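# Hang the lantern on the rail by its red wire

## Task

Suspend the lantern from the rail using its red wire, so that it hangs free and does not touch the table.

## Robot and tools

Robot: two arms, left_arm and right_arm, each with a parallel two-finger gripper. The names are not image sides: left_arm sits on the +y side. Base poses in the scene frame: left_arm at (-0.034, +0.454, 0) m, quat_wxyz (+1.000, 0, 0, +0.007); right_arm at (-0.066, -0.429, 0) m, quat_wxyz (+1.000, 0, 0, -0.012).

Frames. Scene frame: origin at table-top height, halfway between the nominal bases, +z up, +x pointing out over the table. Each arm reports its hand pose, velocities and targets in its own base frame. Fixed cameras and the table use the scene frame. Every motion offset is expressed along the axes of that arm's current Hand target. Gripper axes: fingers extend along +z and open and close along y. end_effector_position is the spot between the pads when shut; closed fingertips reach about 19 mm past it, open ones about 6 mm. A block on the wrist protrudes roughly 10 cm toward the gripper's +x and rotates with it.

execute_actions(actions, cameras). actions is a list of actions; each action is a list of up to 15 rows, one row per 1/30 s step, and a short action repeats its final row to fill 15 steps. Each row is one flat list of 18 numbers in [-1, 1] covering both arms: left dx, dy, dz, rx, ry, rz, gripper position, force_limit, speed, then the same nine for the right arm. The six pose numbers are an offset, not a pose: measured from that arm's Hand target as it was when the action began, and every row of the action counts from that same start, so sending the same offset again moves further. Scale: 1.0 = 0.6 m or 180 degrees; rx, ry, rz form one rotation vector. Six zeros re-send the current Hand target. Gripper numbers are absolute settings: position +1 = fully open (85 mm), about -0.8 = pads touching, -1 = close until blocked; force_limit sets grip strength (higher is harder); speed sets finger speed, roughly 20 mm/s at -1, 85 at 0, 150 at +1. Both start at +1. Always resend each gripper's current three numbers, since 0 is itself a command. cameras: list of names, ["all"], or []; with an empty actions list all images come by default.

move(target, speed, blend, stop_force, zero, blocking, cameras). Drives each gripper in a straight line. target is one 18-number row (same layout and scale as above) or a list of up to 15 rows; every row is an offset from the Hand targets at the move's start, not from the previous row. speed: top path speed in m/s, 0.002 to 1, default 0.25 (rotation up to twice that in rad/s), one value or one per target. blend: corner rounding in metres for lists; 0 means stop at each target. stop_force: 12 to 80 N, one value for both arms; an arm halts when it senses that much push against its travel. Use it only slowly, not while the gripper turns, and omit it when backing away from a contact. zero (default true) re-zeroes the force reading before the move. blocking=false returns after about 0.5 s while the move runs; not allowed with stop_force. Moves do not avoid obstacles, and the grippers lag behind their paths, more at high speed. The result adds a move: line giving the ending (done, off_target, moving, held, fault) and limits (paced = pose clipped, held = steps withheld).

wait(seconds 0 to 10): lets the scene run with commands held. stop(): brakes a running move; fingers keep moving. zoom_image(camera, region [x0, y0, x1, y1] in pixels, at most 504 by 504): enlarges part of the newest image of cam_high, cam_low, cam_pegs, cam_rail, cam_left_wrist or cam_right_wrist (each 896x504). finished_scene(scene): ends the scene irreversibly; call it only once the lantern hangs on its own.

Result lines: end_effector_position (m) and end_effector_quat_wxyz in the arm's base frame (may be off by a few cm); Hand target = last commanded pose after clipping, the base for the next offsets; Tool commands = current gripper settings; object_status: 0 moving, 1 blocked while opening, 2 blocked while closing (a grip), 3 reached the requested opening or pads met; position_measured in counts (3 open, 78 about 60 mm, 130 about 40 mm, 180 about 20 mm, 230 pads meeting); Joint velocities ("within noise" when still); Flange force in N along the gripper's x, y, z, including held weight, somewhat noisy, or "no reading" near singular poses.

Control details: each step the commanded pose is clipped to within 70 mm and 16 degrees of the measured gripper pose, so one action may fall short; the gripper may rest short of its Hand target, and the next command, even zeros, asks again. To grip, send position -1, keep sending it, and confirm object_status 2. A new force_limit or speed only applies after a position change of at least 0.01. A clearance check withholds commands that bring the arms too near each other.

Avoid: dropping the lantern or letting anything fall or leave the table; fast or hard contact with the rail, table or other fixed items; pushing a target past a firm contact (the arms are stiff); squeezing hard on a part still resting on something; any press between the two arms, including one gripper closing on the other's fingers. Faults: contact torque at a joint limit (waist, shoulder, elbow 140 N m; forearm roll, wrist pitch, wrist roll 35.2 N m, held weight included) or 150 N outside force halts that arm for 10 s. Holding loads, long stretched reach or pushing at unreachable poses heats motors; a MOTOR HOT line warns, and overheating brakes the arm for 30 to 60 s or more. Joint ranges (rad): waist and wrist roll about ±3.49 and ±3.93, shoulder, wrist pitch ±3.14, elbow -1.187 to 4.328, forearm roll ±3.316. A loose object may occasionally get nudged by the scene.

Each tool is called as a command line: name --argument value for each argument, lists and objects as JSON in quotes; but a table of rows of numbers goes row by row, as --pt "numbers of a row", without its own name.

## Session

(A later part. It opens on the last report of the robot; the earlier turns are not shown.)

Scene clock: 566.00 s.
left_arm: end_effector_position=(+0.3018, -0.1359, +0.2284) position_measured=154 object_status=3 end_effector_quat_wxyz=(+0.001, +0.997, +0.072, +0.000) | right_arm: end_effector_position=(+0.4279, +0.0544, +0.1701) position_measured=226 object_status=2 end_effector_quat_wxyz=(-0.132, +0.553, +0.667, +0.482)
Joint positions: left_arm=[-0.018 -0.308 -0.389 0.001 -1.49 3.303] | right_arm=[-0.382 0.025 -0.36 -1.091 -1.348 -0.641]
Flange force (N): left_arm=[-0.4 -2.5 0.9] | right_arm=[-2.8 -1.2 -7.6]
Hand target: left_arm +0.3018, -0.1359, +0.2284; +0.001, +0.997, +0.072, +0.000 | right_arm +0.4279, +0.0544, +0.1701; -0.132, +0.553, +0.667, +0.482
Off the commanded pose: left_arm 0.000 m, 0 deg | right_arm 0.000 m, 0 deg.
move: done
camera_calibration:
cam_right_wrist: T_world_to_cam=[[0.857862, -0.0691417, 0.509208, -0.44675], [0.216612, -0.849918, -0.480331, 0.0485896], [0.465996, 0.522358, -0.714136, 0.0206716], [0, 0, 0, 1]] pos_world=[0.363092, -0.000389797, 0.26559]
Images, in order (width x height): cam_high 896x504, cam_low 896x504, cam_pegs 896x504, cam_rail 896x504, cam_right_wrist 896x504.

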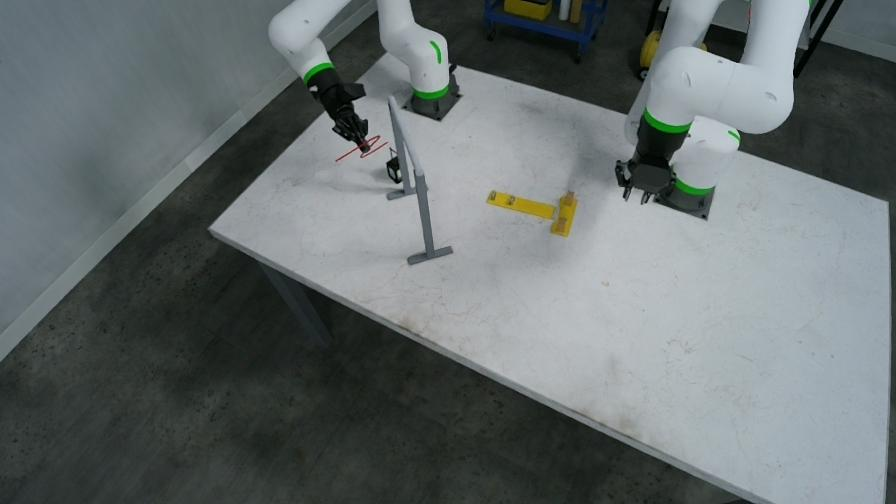

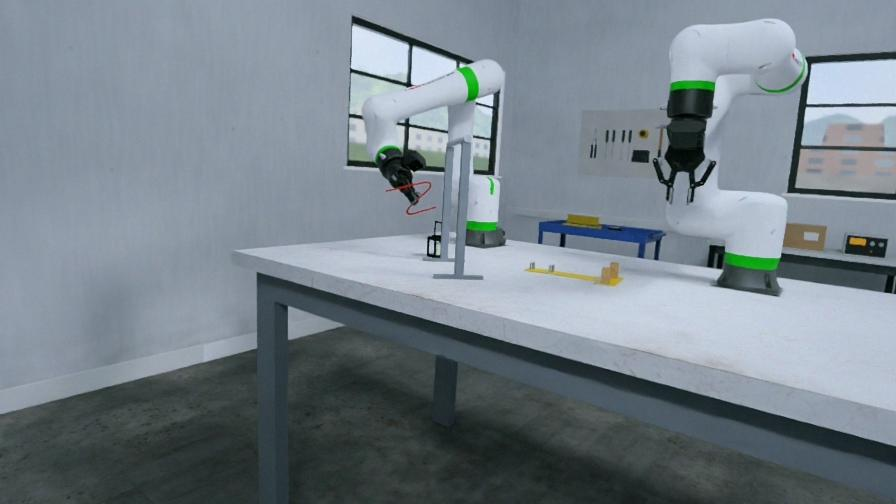

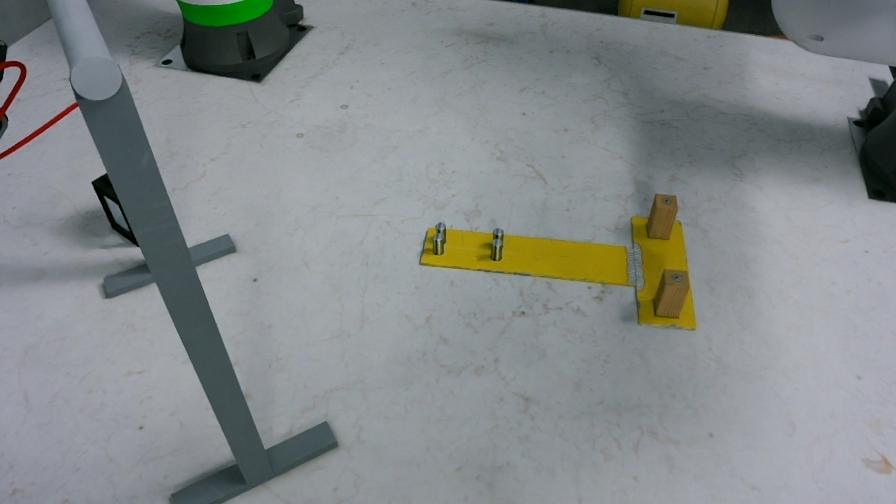

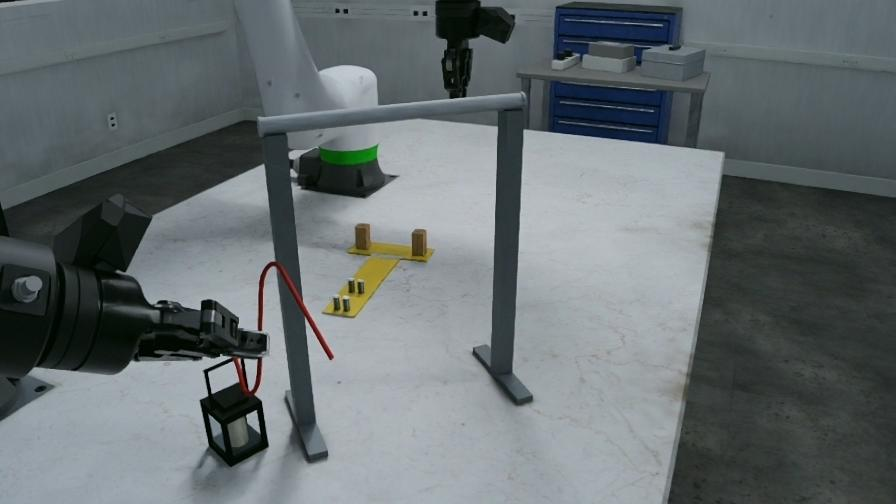

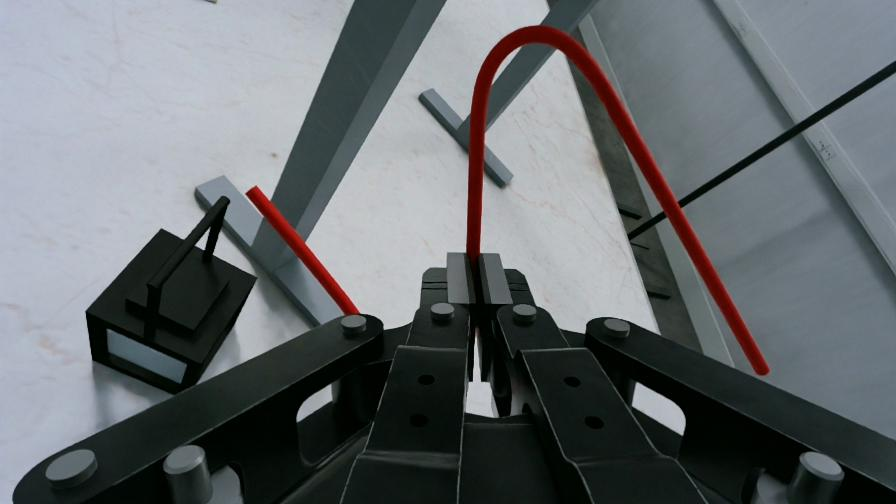

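move --target '[0,0,0,0,0,0,-0.2,1,-0.5,-0.0767,-0.054,0.0677,0,0,0,-1,0,-1]' --speed 0.06 --cameras '["cam_right_wrist","cam_rail","cam_high","cam_low"]'

zoom_image --camera "cam_rail" --region '[170, 320, 330, 480]'

zoom_image --camera "cam_low" --region '[390, 190, 470, 270]'

zoom_image --camera "cam_right_wrist" --region '[50, 100, 400, 400]'

Scene clock: 592.23 s.
left_arm: end_effector_position=(+0.3018, -0.1359, +0.2284) position_measured=154 object_status=3 end_effector_quat_wxyz=(+0.001, +0.997, +0.072, +0.000) | right_arm: end_effector_position=(+0.4306, +0.0609, +0.1010) position_measured=226 object_status=2 end_effector_quat_wxyz=(-0.132, +0.553, +0.667, +0.482)
Joint positions: left_arm=[-0.018 -0.308 -0.389 0.001 -1.49 3.303] | right_arm=[-0.378 0.166 -0.406 -1.138 -1.262 -0.469]
Flange force (N): left_arm=[-0.2 -3.0 1.0] | right_arm=[-2.7 -1.3 -6.9]
Hand target: left_arm +0.3018, -0.1359, +0.2284; +0.001, +0.997, +0.072, +0.000 | right_arm +0.4307, +0.0608, +0.1011; -0.132, +0.553, +0.667, +0.482
Off the commanded pose: left_arm 0.000 m, 0 deg | right_arm 0.000 m, 0 deg.
move: done
camera_calibration:
cam_right_wrist: T_world_to_cam=[[0.857905, -0.0690934, 0.509141, -0.413434], [0.216662, -0.849863, -0.480407, 0.0203351], [0.465893, 0.522455, -0.714132, -0.0332932], [0, 0, 0, 1]] pos_world=[0.365792, 0.00611072, 0.19649]
Images, in order (width x height): cam_high 896x504, cam_low 896x504, cam_rail 896x504, cam_right_wrist 896x504.

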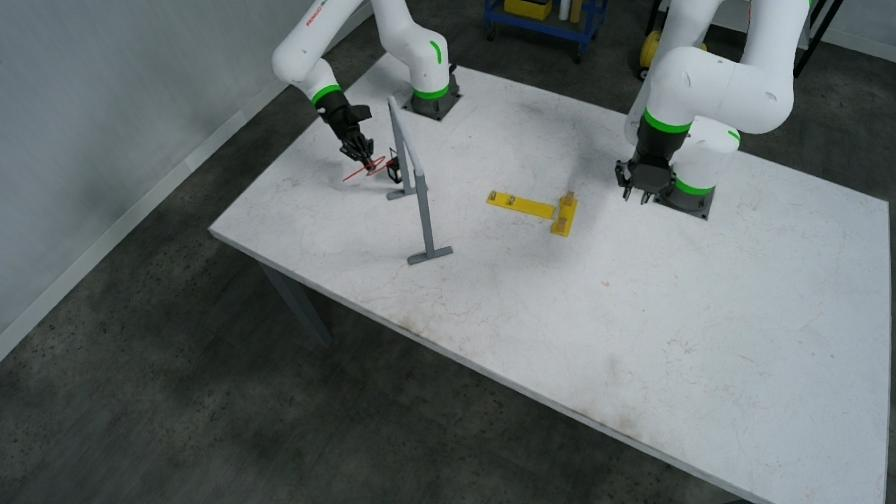

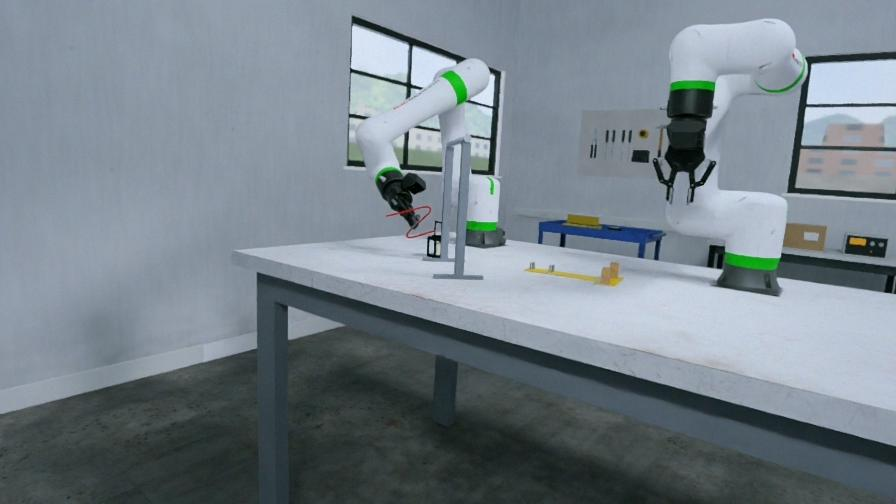

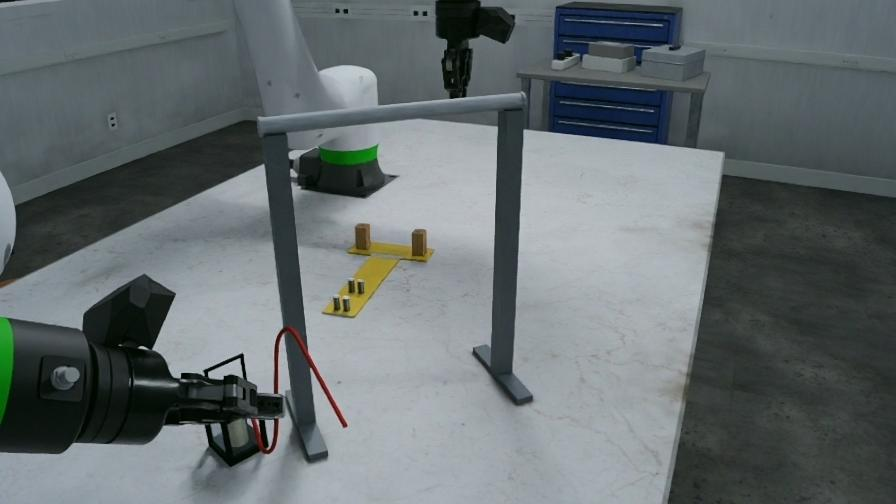

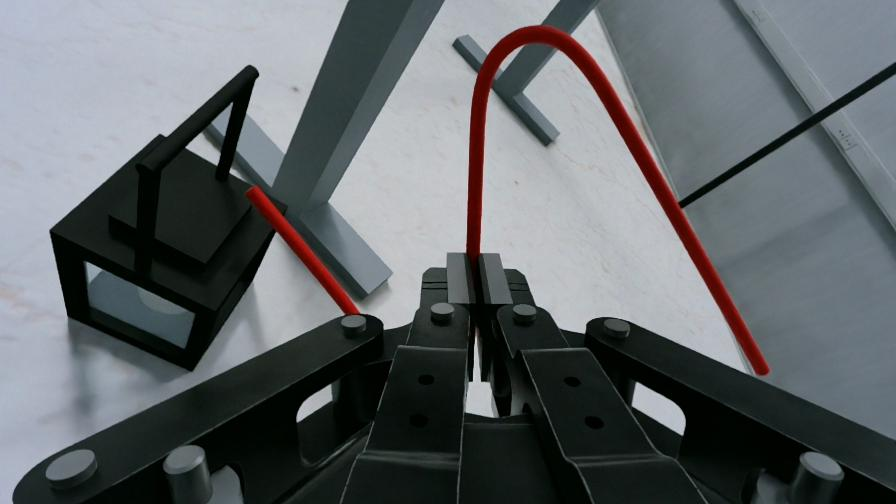

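Scaled by 3.150.

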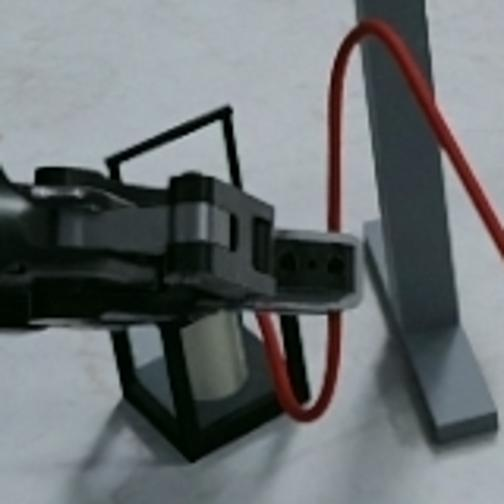

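Scaled by 6.300.

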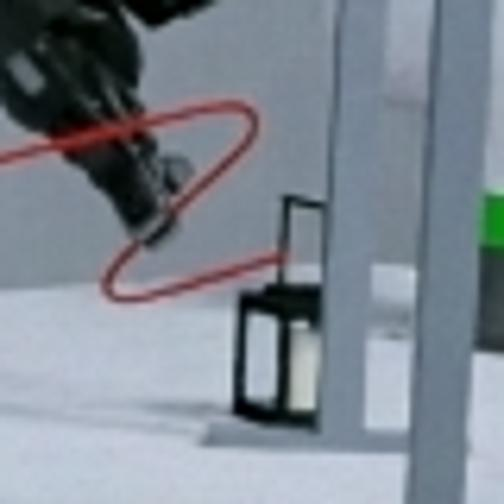

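Scaled by 1.440.

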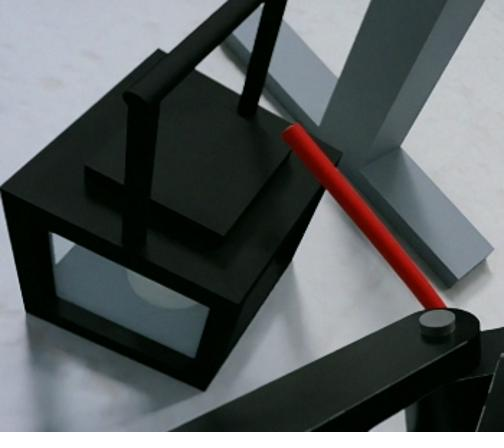

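move --target '[0,0,0,0,0,0,-0.2,1,-0.5,0.0345,-0.0492,0,0,0,0,-1,0,-1]' --speed 0.03 --stop_force 12 --cameras '["cam_right_wrist","cam_rail","cam_low"]'

zoom_image --camera "cam_right_wrist" --region '[50, 50, 400, 400]'

zoom_image --camera "cam_low" --region '[390, 190, 470, 270]'

zoom_image --camera "cam_rail" --region '[170, 320, 330, 480]'

Scene clock: 611.30 s.
left_arm: end_effector_position=(+0.3018, -0.1359, +0.2284) position_measured=154 object_status=3 end_effector_quat_wxyz=(+0.001, +0.997, +0.072, +0.000) | right_arm: end_effector_position=(+0.3978, +0.0757, +0.1011) position_measured=226 object_status=2 end_effector_quat_wxyz=(-0.132, +0.553, +0.667, +0.482)
Joint positions: left_arm=[-0.018 -0.308 -0.389 0.001 -1.49 3.303] | right_arm=[-0.375 0.088 -0.497 -1.143 -1.254 -0.458]
Flange force (N): left_arm=[-0.5 -2.6 1.1] | right_arm=[-3.6 -1.3 -7.7]
Hand target: left_arm +0.3018, -0.1359, +0.2284; +0.001, +0.997, +0.072, +0.000 | right_arm +0.3978, +0.0757, +0.1011; -0.132, +0.553, +0.667, +0.482
Off the commanded pose: left_arm 0.000 m, 0 deg | right_arm 0.000 m, 0 deg.
move: done
camera_calibration:
cam_right_wrist: T_world_to_cam=[[0.857862, -0.0691417, 0.509208, -0.384321], [0.216612, -0.849918, -0.480331, 0.0400701], [0.465996, 0.522358, -0.714136, -0.0257035], [0, 0, 0, 1]] pos_world=[0.332992, 0.0209102, 0.19659]
Images, in order (width x height): cam_low 896x504, cam_rail 896x504, cam_right_wrist 896x504.

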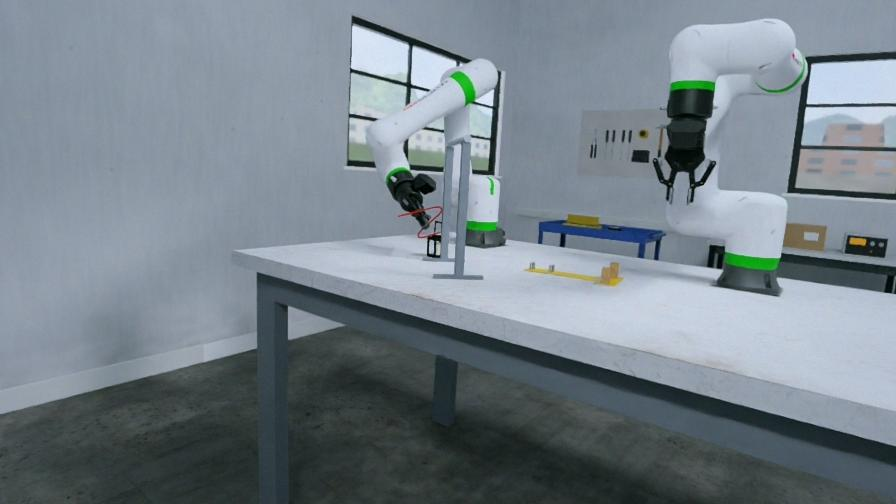

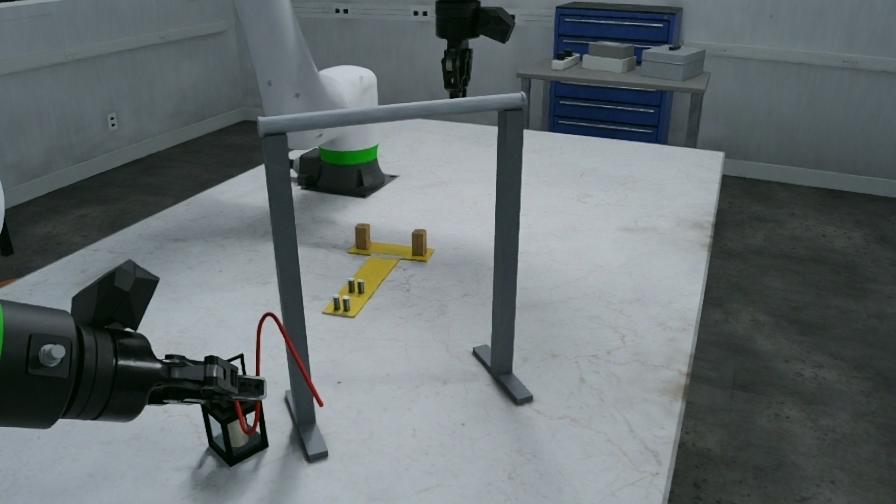

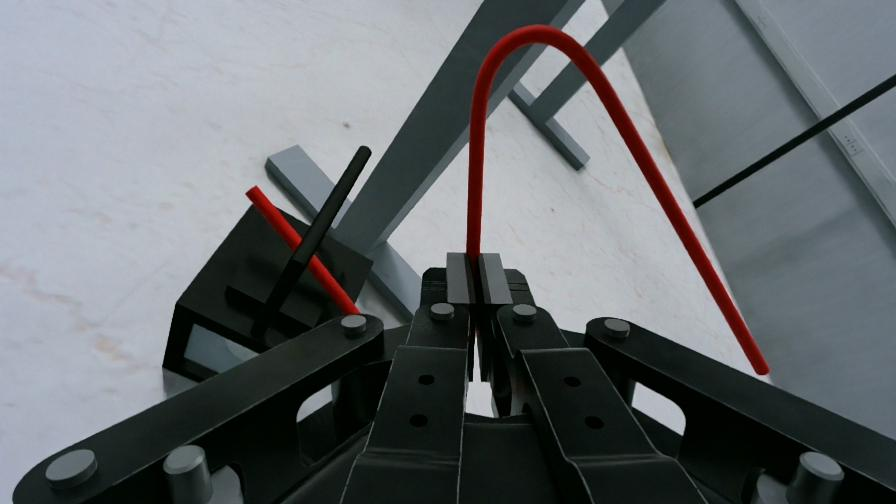

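Scaled by 1.440.

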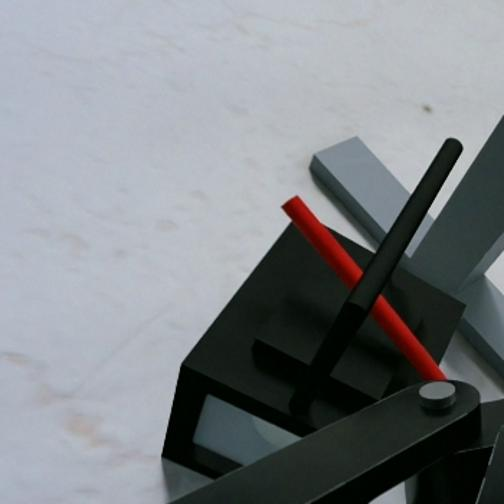

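Scaled by 6.300.

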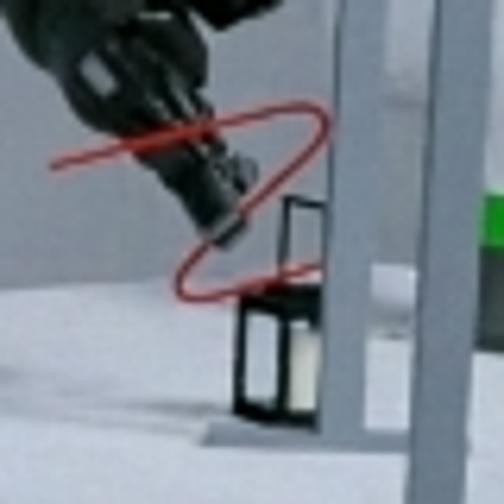

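Scaled by 3.150.

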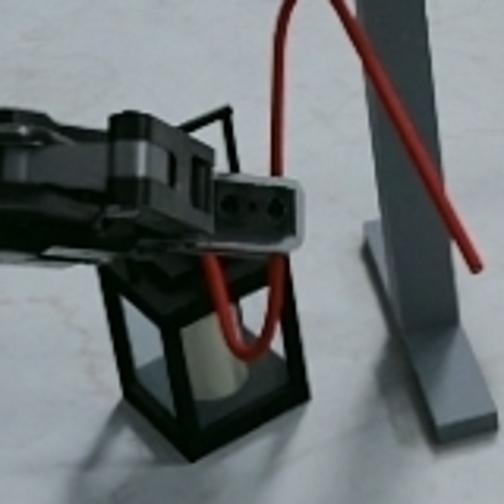

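move --pt "0 0 0 0 0 0 -0.2 1 -0.5 0.0115 -0.0164 0 0 0 0 -1 0 -1" --pt "0 0 0 0 0 0 -0.2 1 -0.5 0.0706 0.025 -0.0417 0 0 0 -1 0 -1" --speed 0.03 --cameras '["cam_right_wrist","cam_rail","cam_low"]'

zoom_image --camera "cam_rail" --region '[150, 280, 330, 480]'

zoom_image --camera "cam_low" --region '[380, 170, 480, 270]'

Scene clock: 618.40 s.
left_arm: end_effector_position=(+0.3018, -0.1359, +0.2284) position_measured=154 object_status=3 end_effector_quat_wxyz=(+0.001, +0.997, +0.072, +0.000) | right_arm: end_effector_position=(+0.3869, +0.0806, +0.1511) position_measured=226 object_status=2 end_effector_quat_wxyz=(-0.132, +0.553, +0.667, +0.482)
Joint positions: left_arm=[-0.018 -0.308 -0.389 0.001 -1.49 3.303] | right_arm=[-0.36 -0.06 -0.495 -1.108 -1.307 -0.604]
Flange force (N): left_arm=[-0.2 -1.9 0.5] | right_arm=[-4.3 -2.0 -7.4]
Hand target: left_arm +0.3018, -0.1359, +0.2284; +0.001, +0.997, +0.072, +0.000 | right_arm +0.3869, +0.0806, +0.1511; -0.132, +0.553, +0.667, +0.482
Off the commanded pose: left_arm 0.000 m, 0 deg | right_arm 0.000 m, 0 deg.
move: done
camera_calibration:
cam_right_wrist: T_world_to_cam=[[0.857862, -0.0691417, 0.509208, -0.399999], [0.216612, -0.849918, -0.480331, 0.070719], [0.465996, 0.522358, -0.714136, 0.0125174], [0, 0, 0, 1]] pos_world=[0.321992, 0.0259102, 0.24659]
Images, in order (width x height): cam_low 896x504, cam_rail 896x504, cam_right_wrist 896x504.

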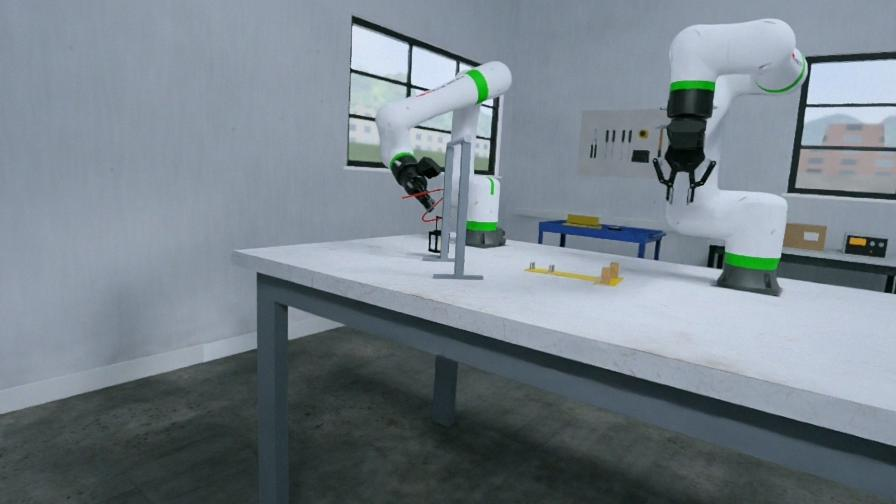

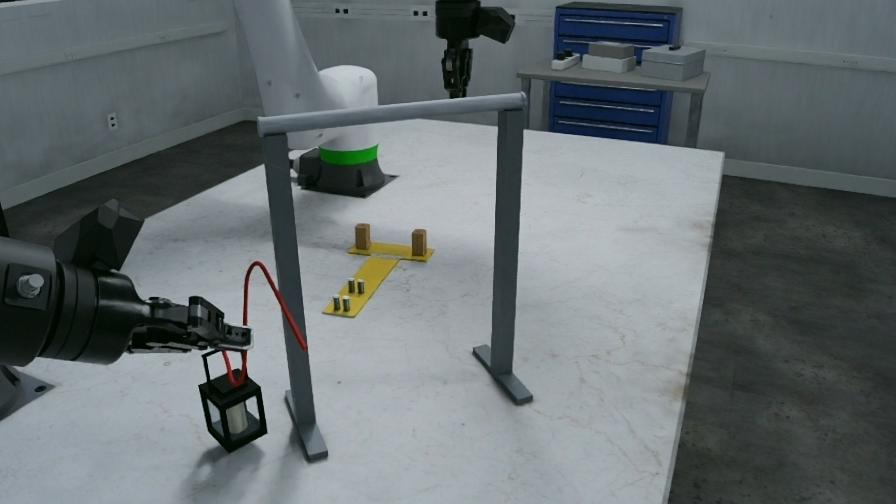

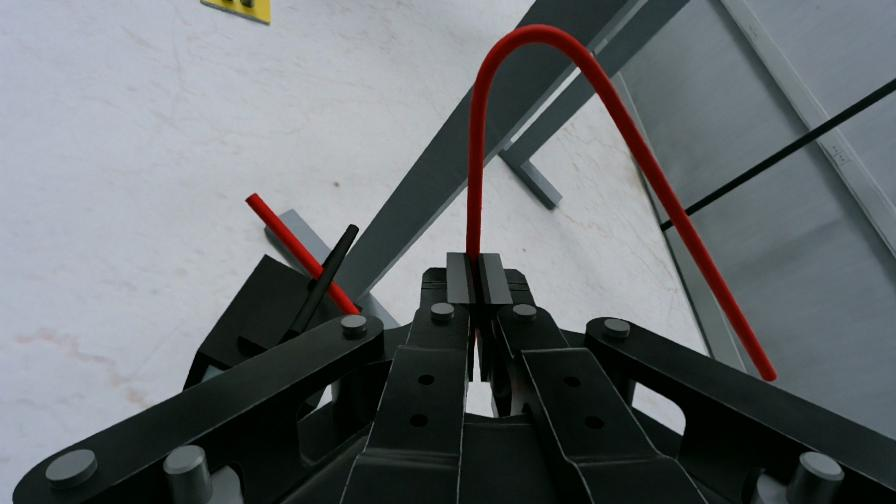

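Scaled by 2.520.

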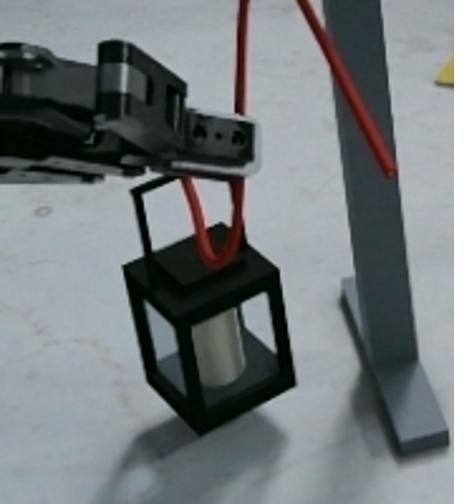

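Scaled by 5.040.

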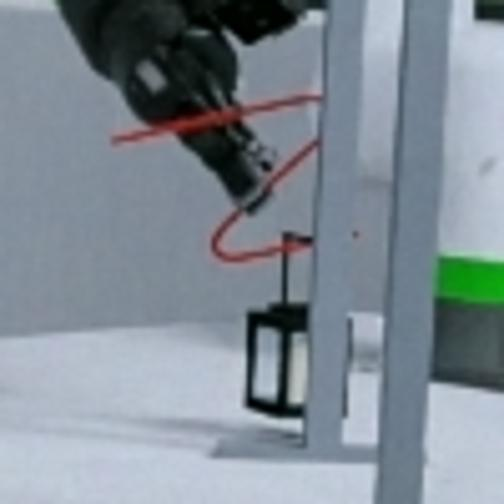

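move --target '[0,0,0,0,0,0,-0.2,1,-0.5,0.1263,0.0885,-0.1662,-0.0509,0.1614,0.19,-1,0,-1]' --speed 0.05 --cameras '["cam_right_wrist","cam_rail","cam_low"]'

zoom_image --camera "cam_rail" --region '[120, 100, 320, 400]'

Scene clock: 634.43 s.
left_arm: end_effector_position=(+0.3018, -0.1359, +0.2284) position_measured=154 object_status=3 end_effector_quat_wxyz=(+0.001, +0.997, +0.072, +0.000) | right_arm: end_effector_position=(+0.3705, +0.0441, +0.2811) position_measured=226 object_status=2 end_effector_quat_wxyz=(-0.384, +0.594, +0.384, +0.594)
Joint positions: left_arm=[-0.018 -0.308 -0.389 0.001 -1.49 3.303] | right_arm=[-0.728 0.047 -0.435 -1.426 -1.839 -1.07]
Flange force (N): left_arm=[0.2 -2.4 0.8] | right_arm=[-0.9 -1.8 -7.7]
Hand target: left_arm +0.3018, -0.1359, +0.2284; +0.001, +0.997, +0.072, +0.000 | right_arm +0.3705, +0.0442, +0.2811; -0.383, +0.594, +0.384, +0.594
Off the commanded pose: left_arm 0.000 m, 0 deg | right_arm 0.000 m, 0 deg.
move: done
camera_calibration:
cam_right_wrist: T_world_to_cam=[[0.909707, -0.414987, 0.0148246, -0.319607], [-0.13409, -0.327357, -0.935338, 0.340414], [0.393006, 0.848895, -0.353444, 0.0432905], [0, 0, 0, 1]] pos_world=[0.319381, -0.0579447, 0.338441]
Images, in order (width x height): cam_low 896x504, cam_rail 896x504, cam_right_wrist 896x504.

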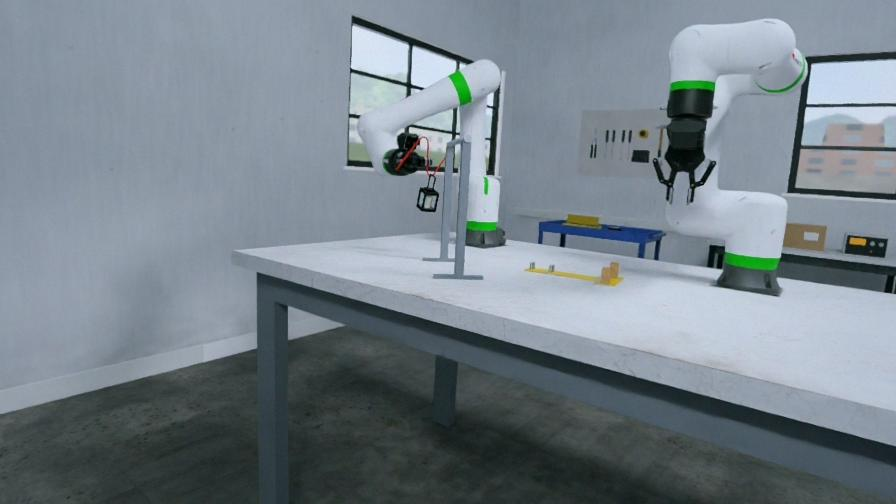

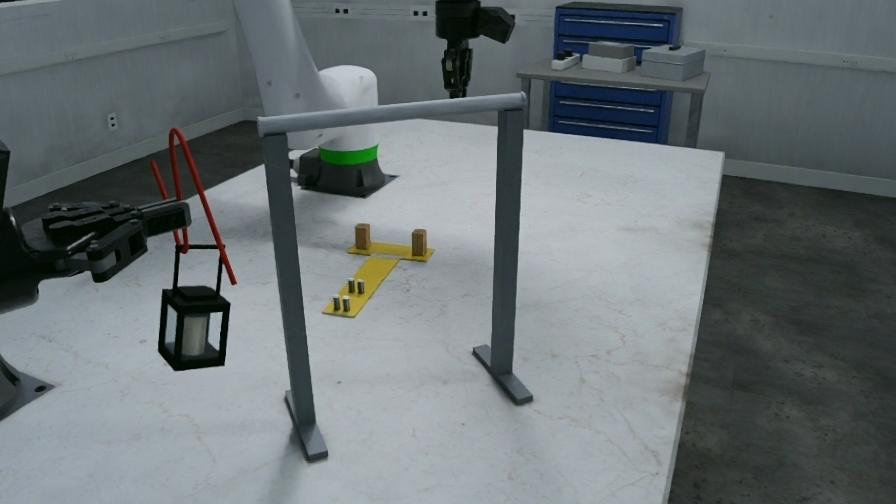

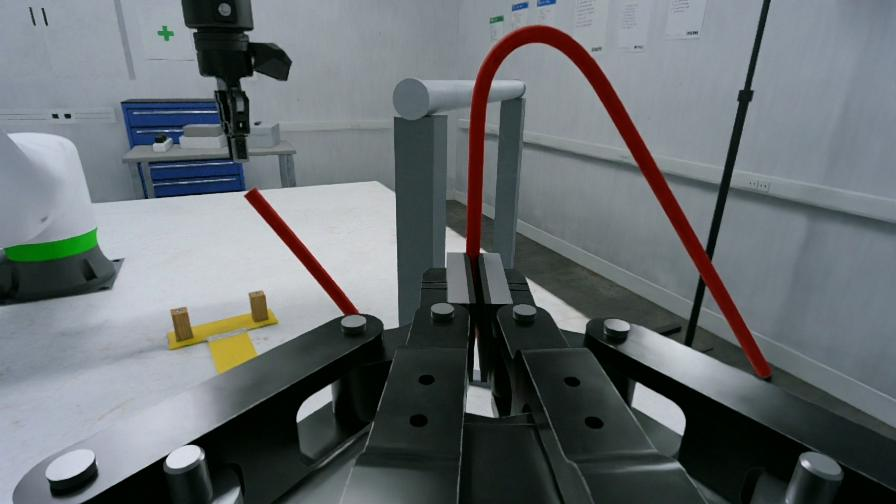

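Scaled by 1.680.

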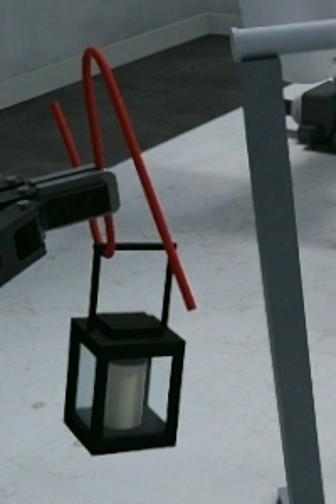

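move --pt "0 0 0 0 0 0 -0.2 1 -0.5 0.365 0.0173 0 0 0 0 -1 0 -1" --pt "0 0 0 0 0 0 -0.2 1 -0.5 0.3983 0.1595 0.1728 -0.1444 0 0 -1 0 -1" --pt "0 0 0 0 0 0 -0.2 1 -0.5 0.415 0.149 0.442 -0.2111 0 0 -1 0 -1" --pt "0 0 0 0 0 0 -0.2 1 -0.5 0.365 -0.114 0.6023 -0.2715 -0.0522 0.0238 -1 0 -1" --speed 0.12 --blend 0.04 --cameras '["cam_right_wrist","cam_rail","cam_high","cam_low"]'

Scene clock: 688.03 s.
left_arm: end_effector_position=(+0.3018, -0.1359, +0.2284) position_measured=154 object_status=3 end_effector_quat_wxyz=(+0.001, +0.997, +0.072, +0.000) | right_arm: end_effector_position=(+0.4569, +0.4017, +0.4999) position_measured=226 object_status=2 end_effector_quat_wxyz=(-0.093, +0.758, +0.111, +0.636)
Joint positions: left_arm=[-0.018 -0.308 -0.389 0.001 -1.49 3.303] | right_arm=[0.91 -0.238 -0.046 -2.087 0.716 -1.049]
Flange force (N): left_arm=[0.2 -2.2 0.9] | right_arm=[3.8 8.2 4.7]
Hand target: left_arm +0.3018, -0.1359, +0.2284; +0.001, +0.997, +0.072, +0.000 | right_arm +0.4569, +0.4018, +0.4999; -0.093, +0.758, +0.111, +0.636
Off the commanded pose: left_arm 0.000 m, 0 deg | right_arm 0.000 m, 0 deg.
move: done
camera_calibration:
cam_right_wrist: T_world_to_cam=[[0.286188, -0.958041, 0.0159341, 0.249416], [-0.485558, -0.159343, -0.85956, 0.728995], [0.826033, 0.238259, -0.510786, -0.0907804], [0, 0, 0, 1]] pos_world=[0.357577, 0.376741, 0.576272]
Images, in order (width x height): cam_high 896x504, cam_low 896x504, cam_rail 896x504, cam_right_wrist 896x504.

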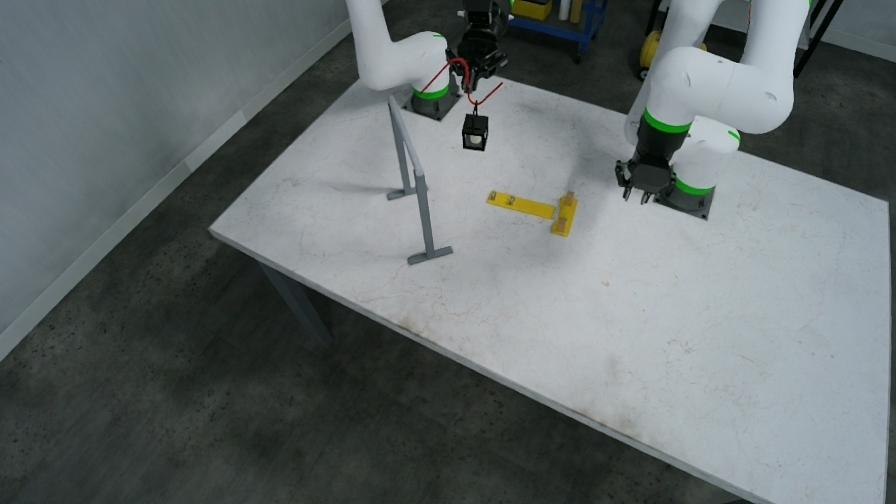

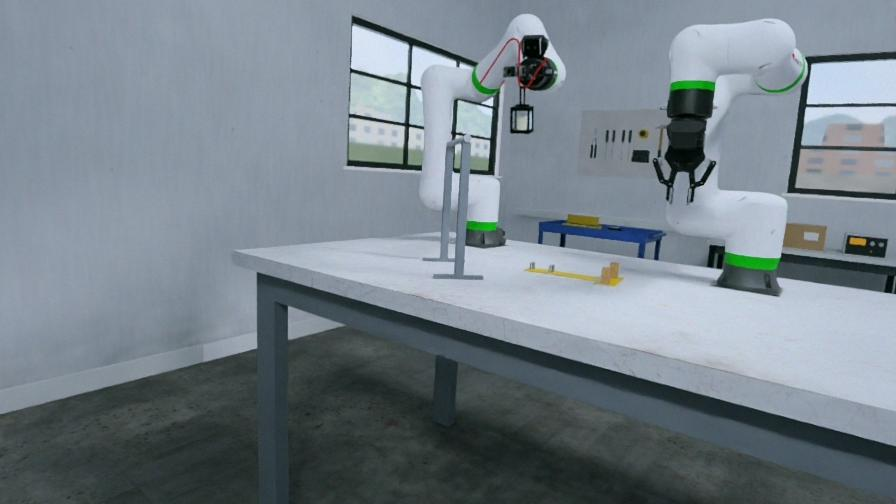

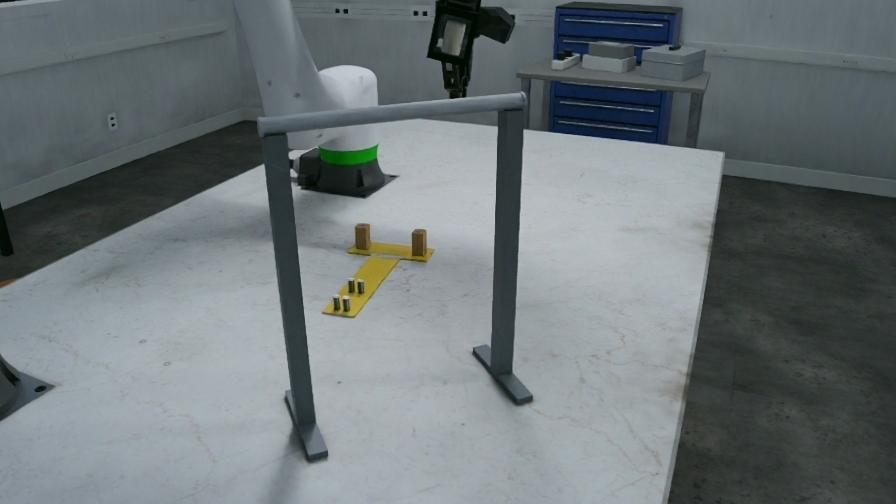

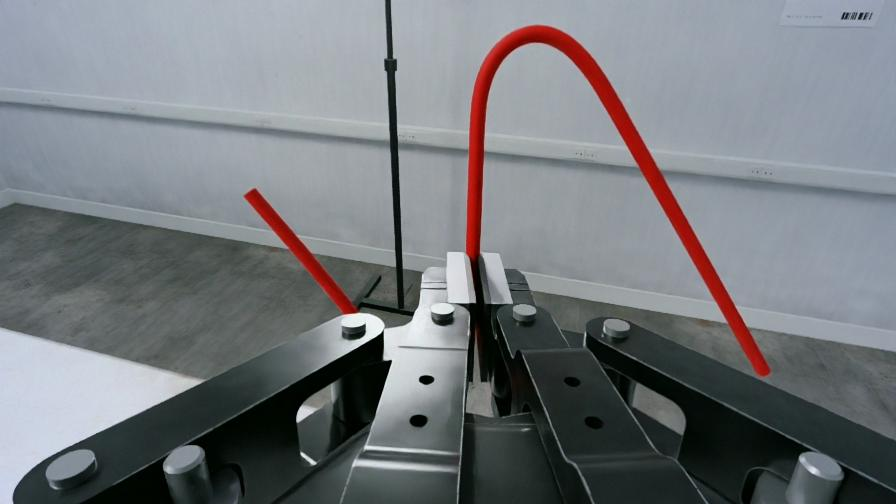

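move --target '[0,0,0,0,0,0,-0.2,1,-0.5,0,0,0,-0.191,0,0.0337,-1,0,-1]' --cameras '["cam_right_wrist"]'

Scene clock: 691.77 s.
left_arm: end_effector_position=(+0.3018, -0.1359, +0.2284) position_measured=154 object_status=3 end_effector_quat_wxyz=(+0.001, +0.997, +0.072, +0.000) | right_arm: end_effector_position=(+0.4569, +0.4018, +0.4999) position_measured=226 object_status=2 end_effector_quat_wxyz=(+0.102, +0.757, -0.121, +0.634)
Joint positions: left_arm=[-0.018 -0.308 -0.389 0.001 -1.49 3.303] | right_arm=[1.207 0.188 0.402 -1.752 1.563 -1.351]
Flange force (N): left_arm=[-0.2 -2.0 0.2] | right_arm=[2.8 -0.6 5.4]
Hand target: left_arm +0.3018, -0.1359, +0.2284; +0.001, +0.997, +0.072, +0.000 | right_arm +0.4569, +0.4018, +0.4999; +0.102, +0.757, -0.121, +0.634
Off the commanded pose: left_arm 0.000 m, 0 deg | right_arm 0.000 m, 0 deg.
move: done
camera_calibration:
cam_right_wrist: T_world_to_cam=[[-0.31349, -0.949451, 0.0163259, 0.519829], [-0.489232, 0.146752, -0.859718, 0.607708], [0.813865, -0.277501, -0.510507, 0.121844], [0, 0, 0, 1]] pos_world=[0.361107, 0.438182, 0.576173]
Images, in order (width x height): cam_right_wrist 896x504.

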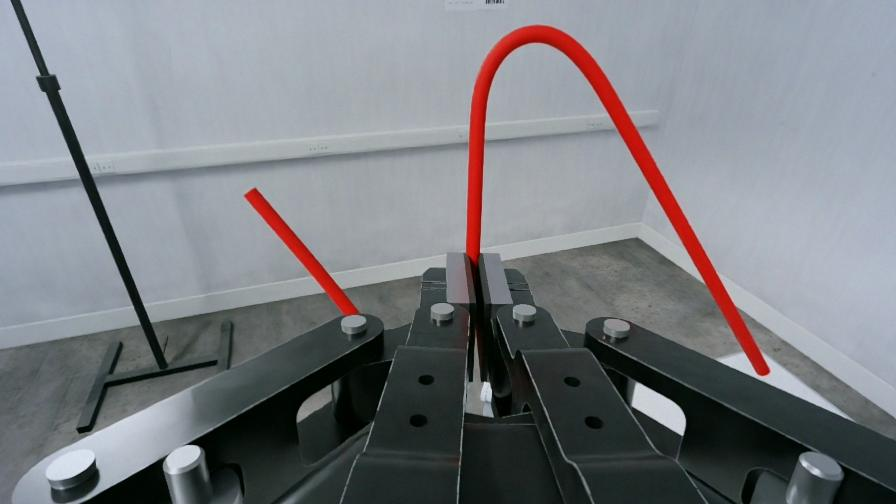

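move --target '[0,0,0,0,0,0,-0.2,1,-0.5,0,0,0,0.191,0,-0.0337,-1,0,-1]' --speed 0.15

move --target '[0,0,0,0,0,0,-0.2,1,-0.5,-0.191,0,0.0337,0,0,0,-1,0,-1]' --speed 0.12 --cameras '["cam_right_wrist","cam_rail","cam_low","cam_high"]'

Scene clock: 699.50 s.
left_arm: end_effector_position=(+0.3018, -0.1359, +0.2284) position_measured=154 object_status=3 end_effector_quat_wxyz=(+0.001, +0.997, +0.072, +0.000) | right_arm: end_effector_position=(+0.4569, +0.4018, +0.4999) position_measured=226 object_status=2 end_effector_quat_wxyz=(-0.093, +0.758, +0.111, +0.636)
Joint positions: left_arm=[-0.018 -0.308 -0.389 0.001 -1.49 3.303] | right_arm=[0.91 -0.238 -0.046 -2.087 0.716 -1.049]
Flange force (N): left_arm=[0.3 -2.8 0.8] | right_arm=[4.4 7.5 5.5]
Hand target: left_arm +0.3018, -0.1359, +0.2284; +0.001, +0.997, +0.072, +0.000 | right_arm +0.4569, +0.4018, +0.4999; -0.093, +0.758, +0.111, +0.636
Off the commanded pose: left_arm 0.000 m, 0 deg | right_arm 0.000 m, 0 deg.
move: done

Scene clock: 700.87 s.
left_arm: end_effector_position=(+0.3018, -0.1359, +0.2284) position_measured=154 object_status=3 end_effector_quat_wxyz=(+0.001, +0.997, +0.072, +0.000) | right_arm: end_effector_position=(+0.4569, +0.4017, +0.3836) position_measured=226 object_status=2 end_effector_quat_wxyz=(-0.093, +0.758, +0.111, +0.636)
Joint positions: left_arm=[-0.018 -0.308 -0.389 0.001 -1.49 3.303] | right_arm=[1.019 -0.173 -0.228 -1.772 0.732 -1.457]
Flange force (N): left_arm=[-0.7 -2.2 0.6] | right_arm=[5.5 6.8 5.1]
Hand target: left_arm +0.3018, -0.1359, +0.2284; +0.001, +0.997, +0.072, +0.000 | right_arm +0.4569, +0.4017, +0.3835; -0.093, +0.758, +0.111, +0.636
Off the commanded pose: left_arm 0.000 m, 0 deg | right_arm 0.000 m, 0 deg.
move: done
camera_calibration:
cam_right_wrist: T_world_to_cam=[[0.286201, -0.958037, 0.0159596, 0.251157], [-0.485479, -0.15935, -0.859603, 0.628921], [0.826075, 0.238271, -0.510713, -0.150266], [0, 0, 0, 1]] pos_world=[0.357577, 0.376641, 0.459872]
Images, in order (width x height): cam_high 896x504, cam_low 896x504, cam_rail 896x504, cam_right_wrist 896x504.

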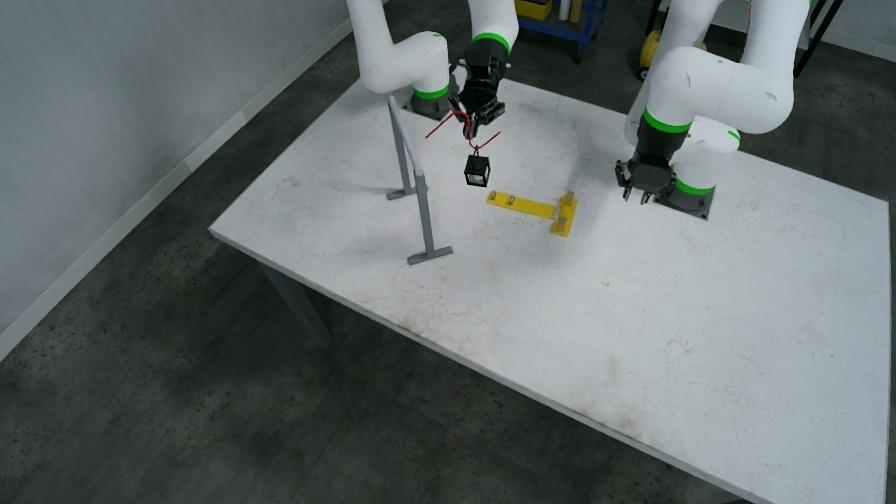

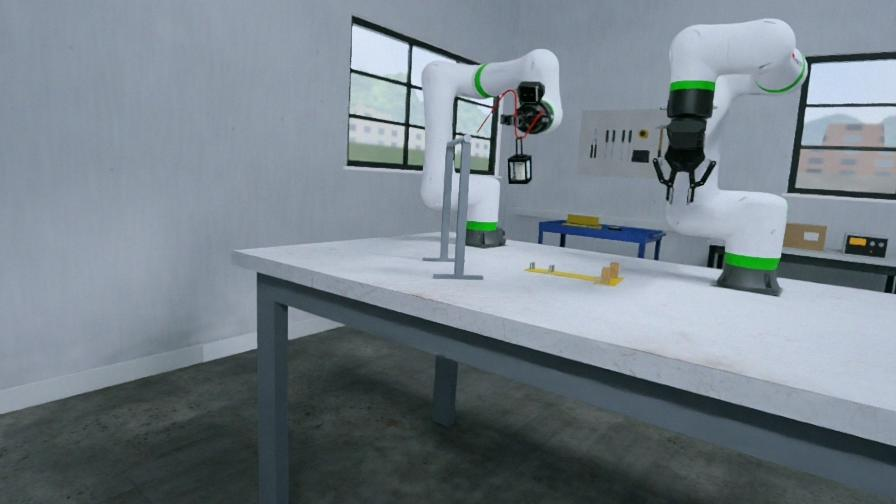

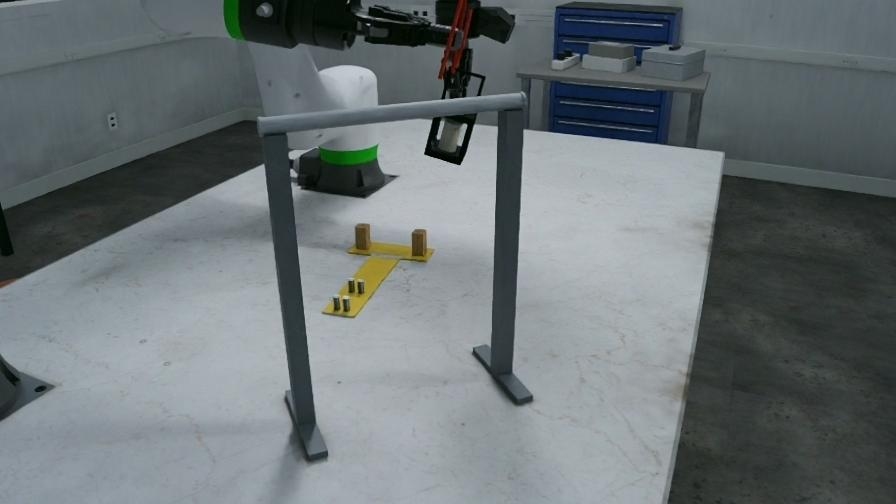

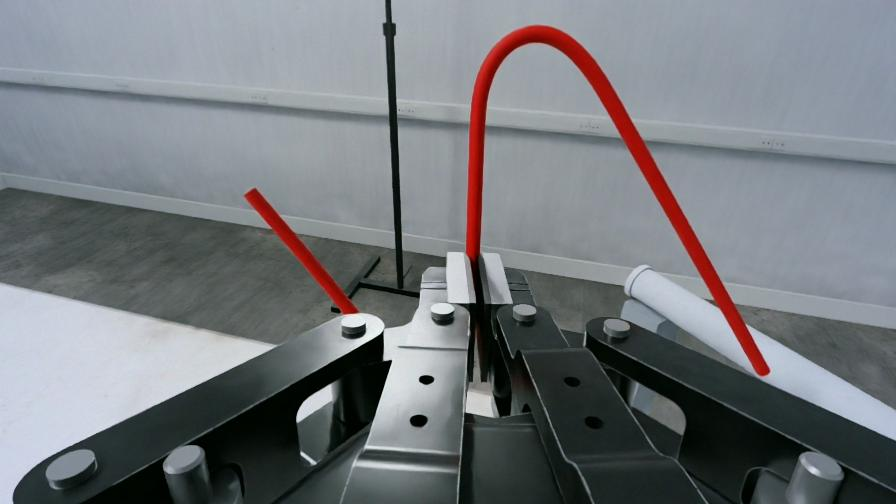

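zoom_image --camera "cam_right_wrist" --region '[596, 220, 896, 504]'

Scaled by 1.680.

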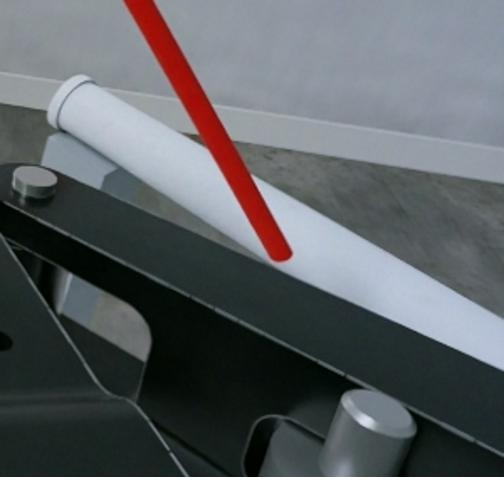

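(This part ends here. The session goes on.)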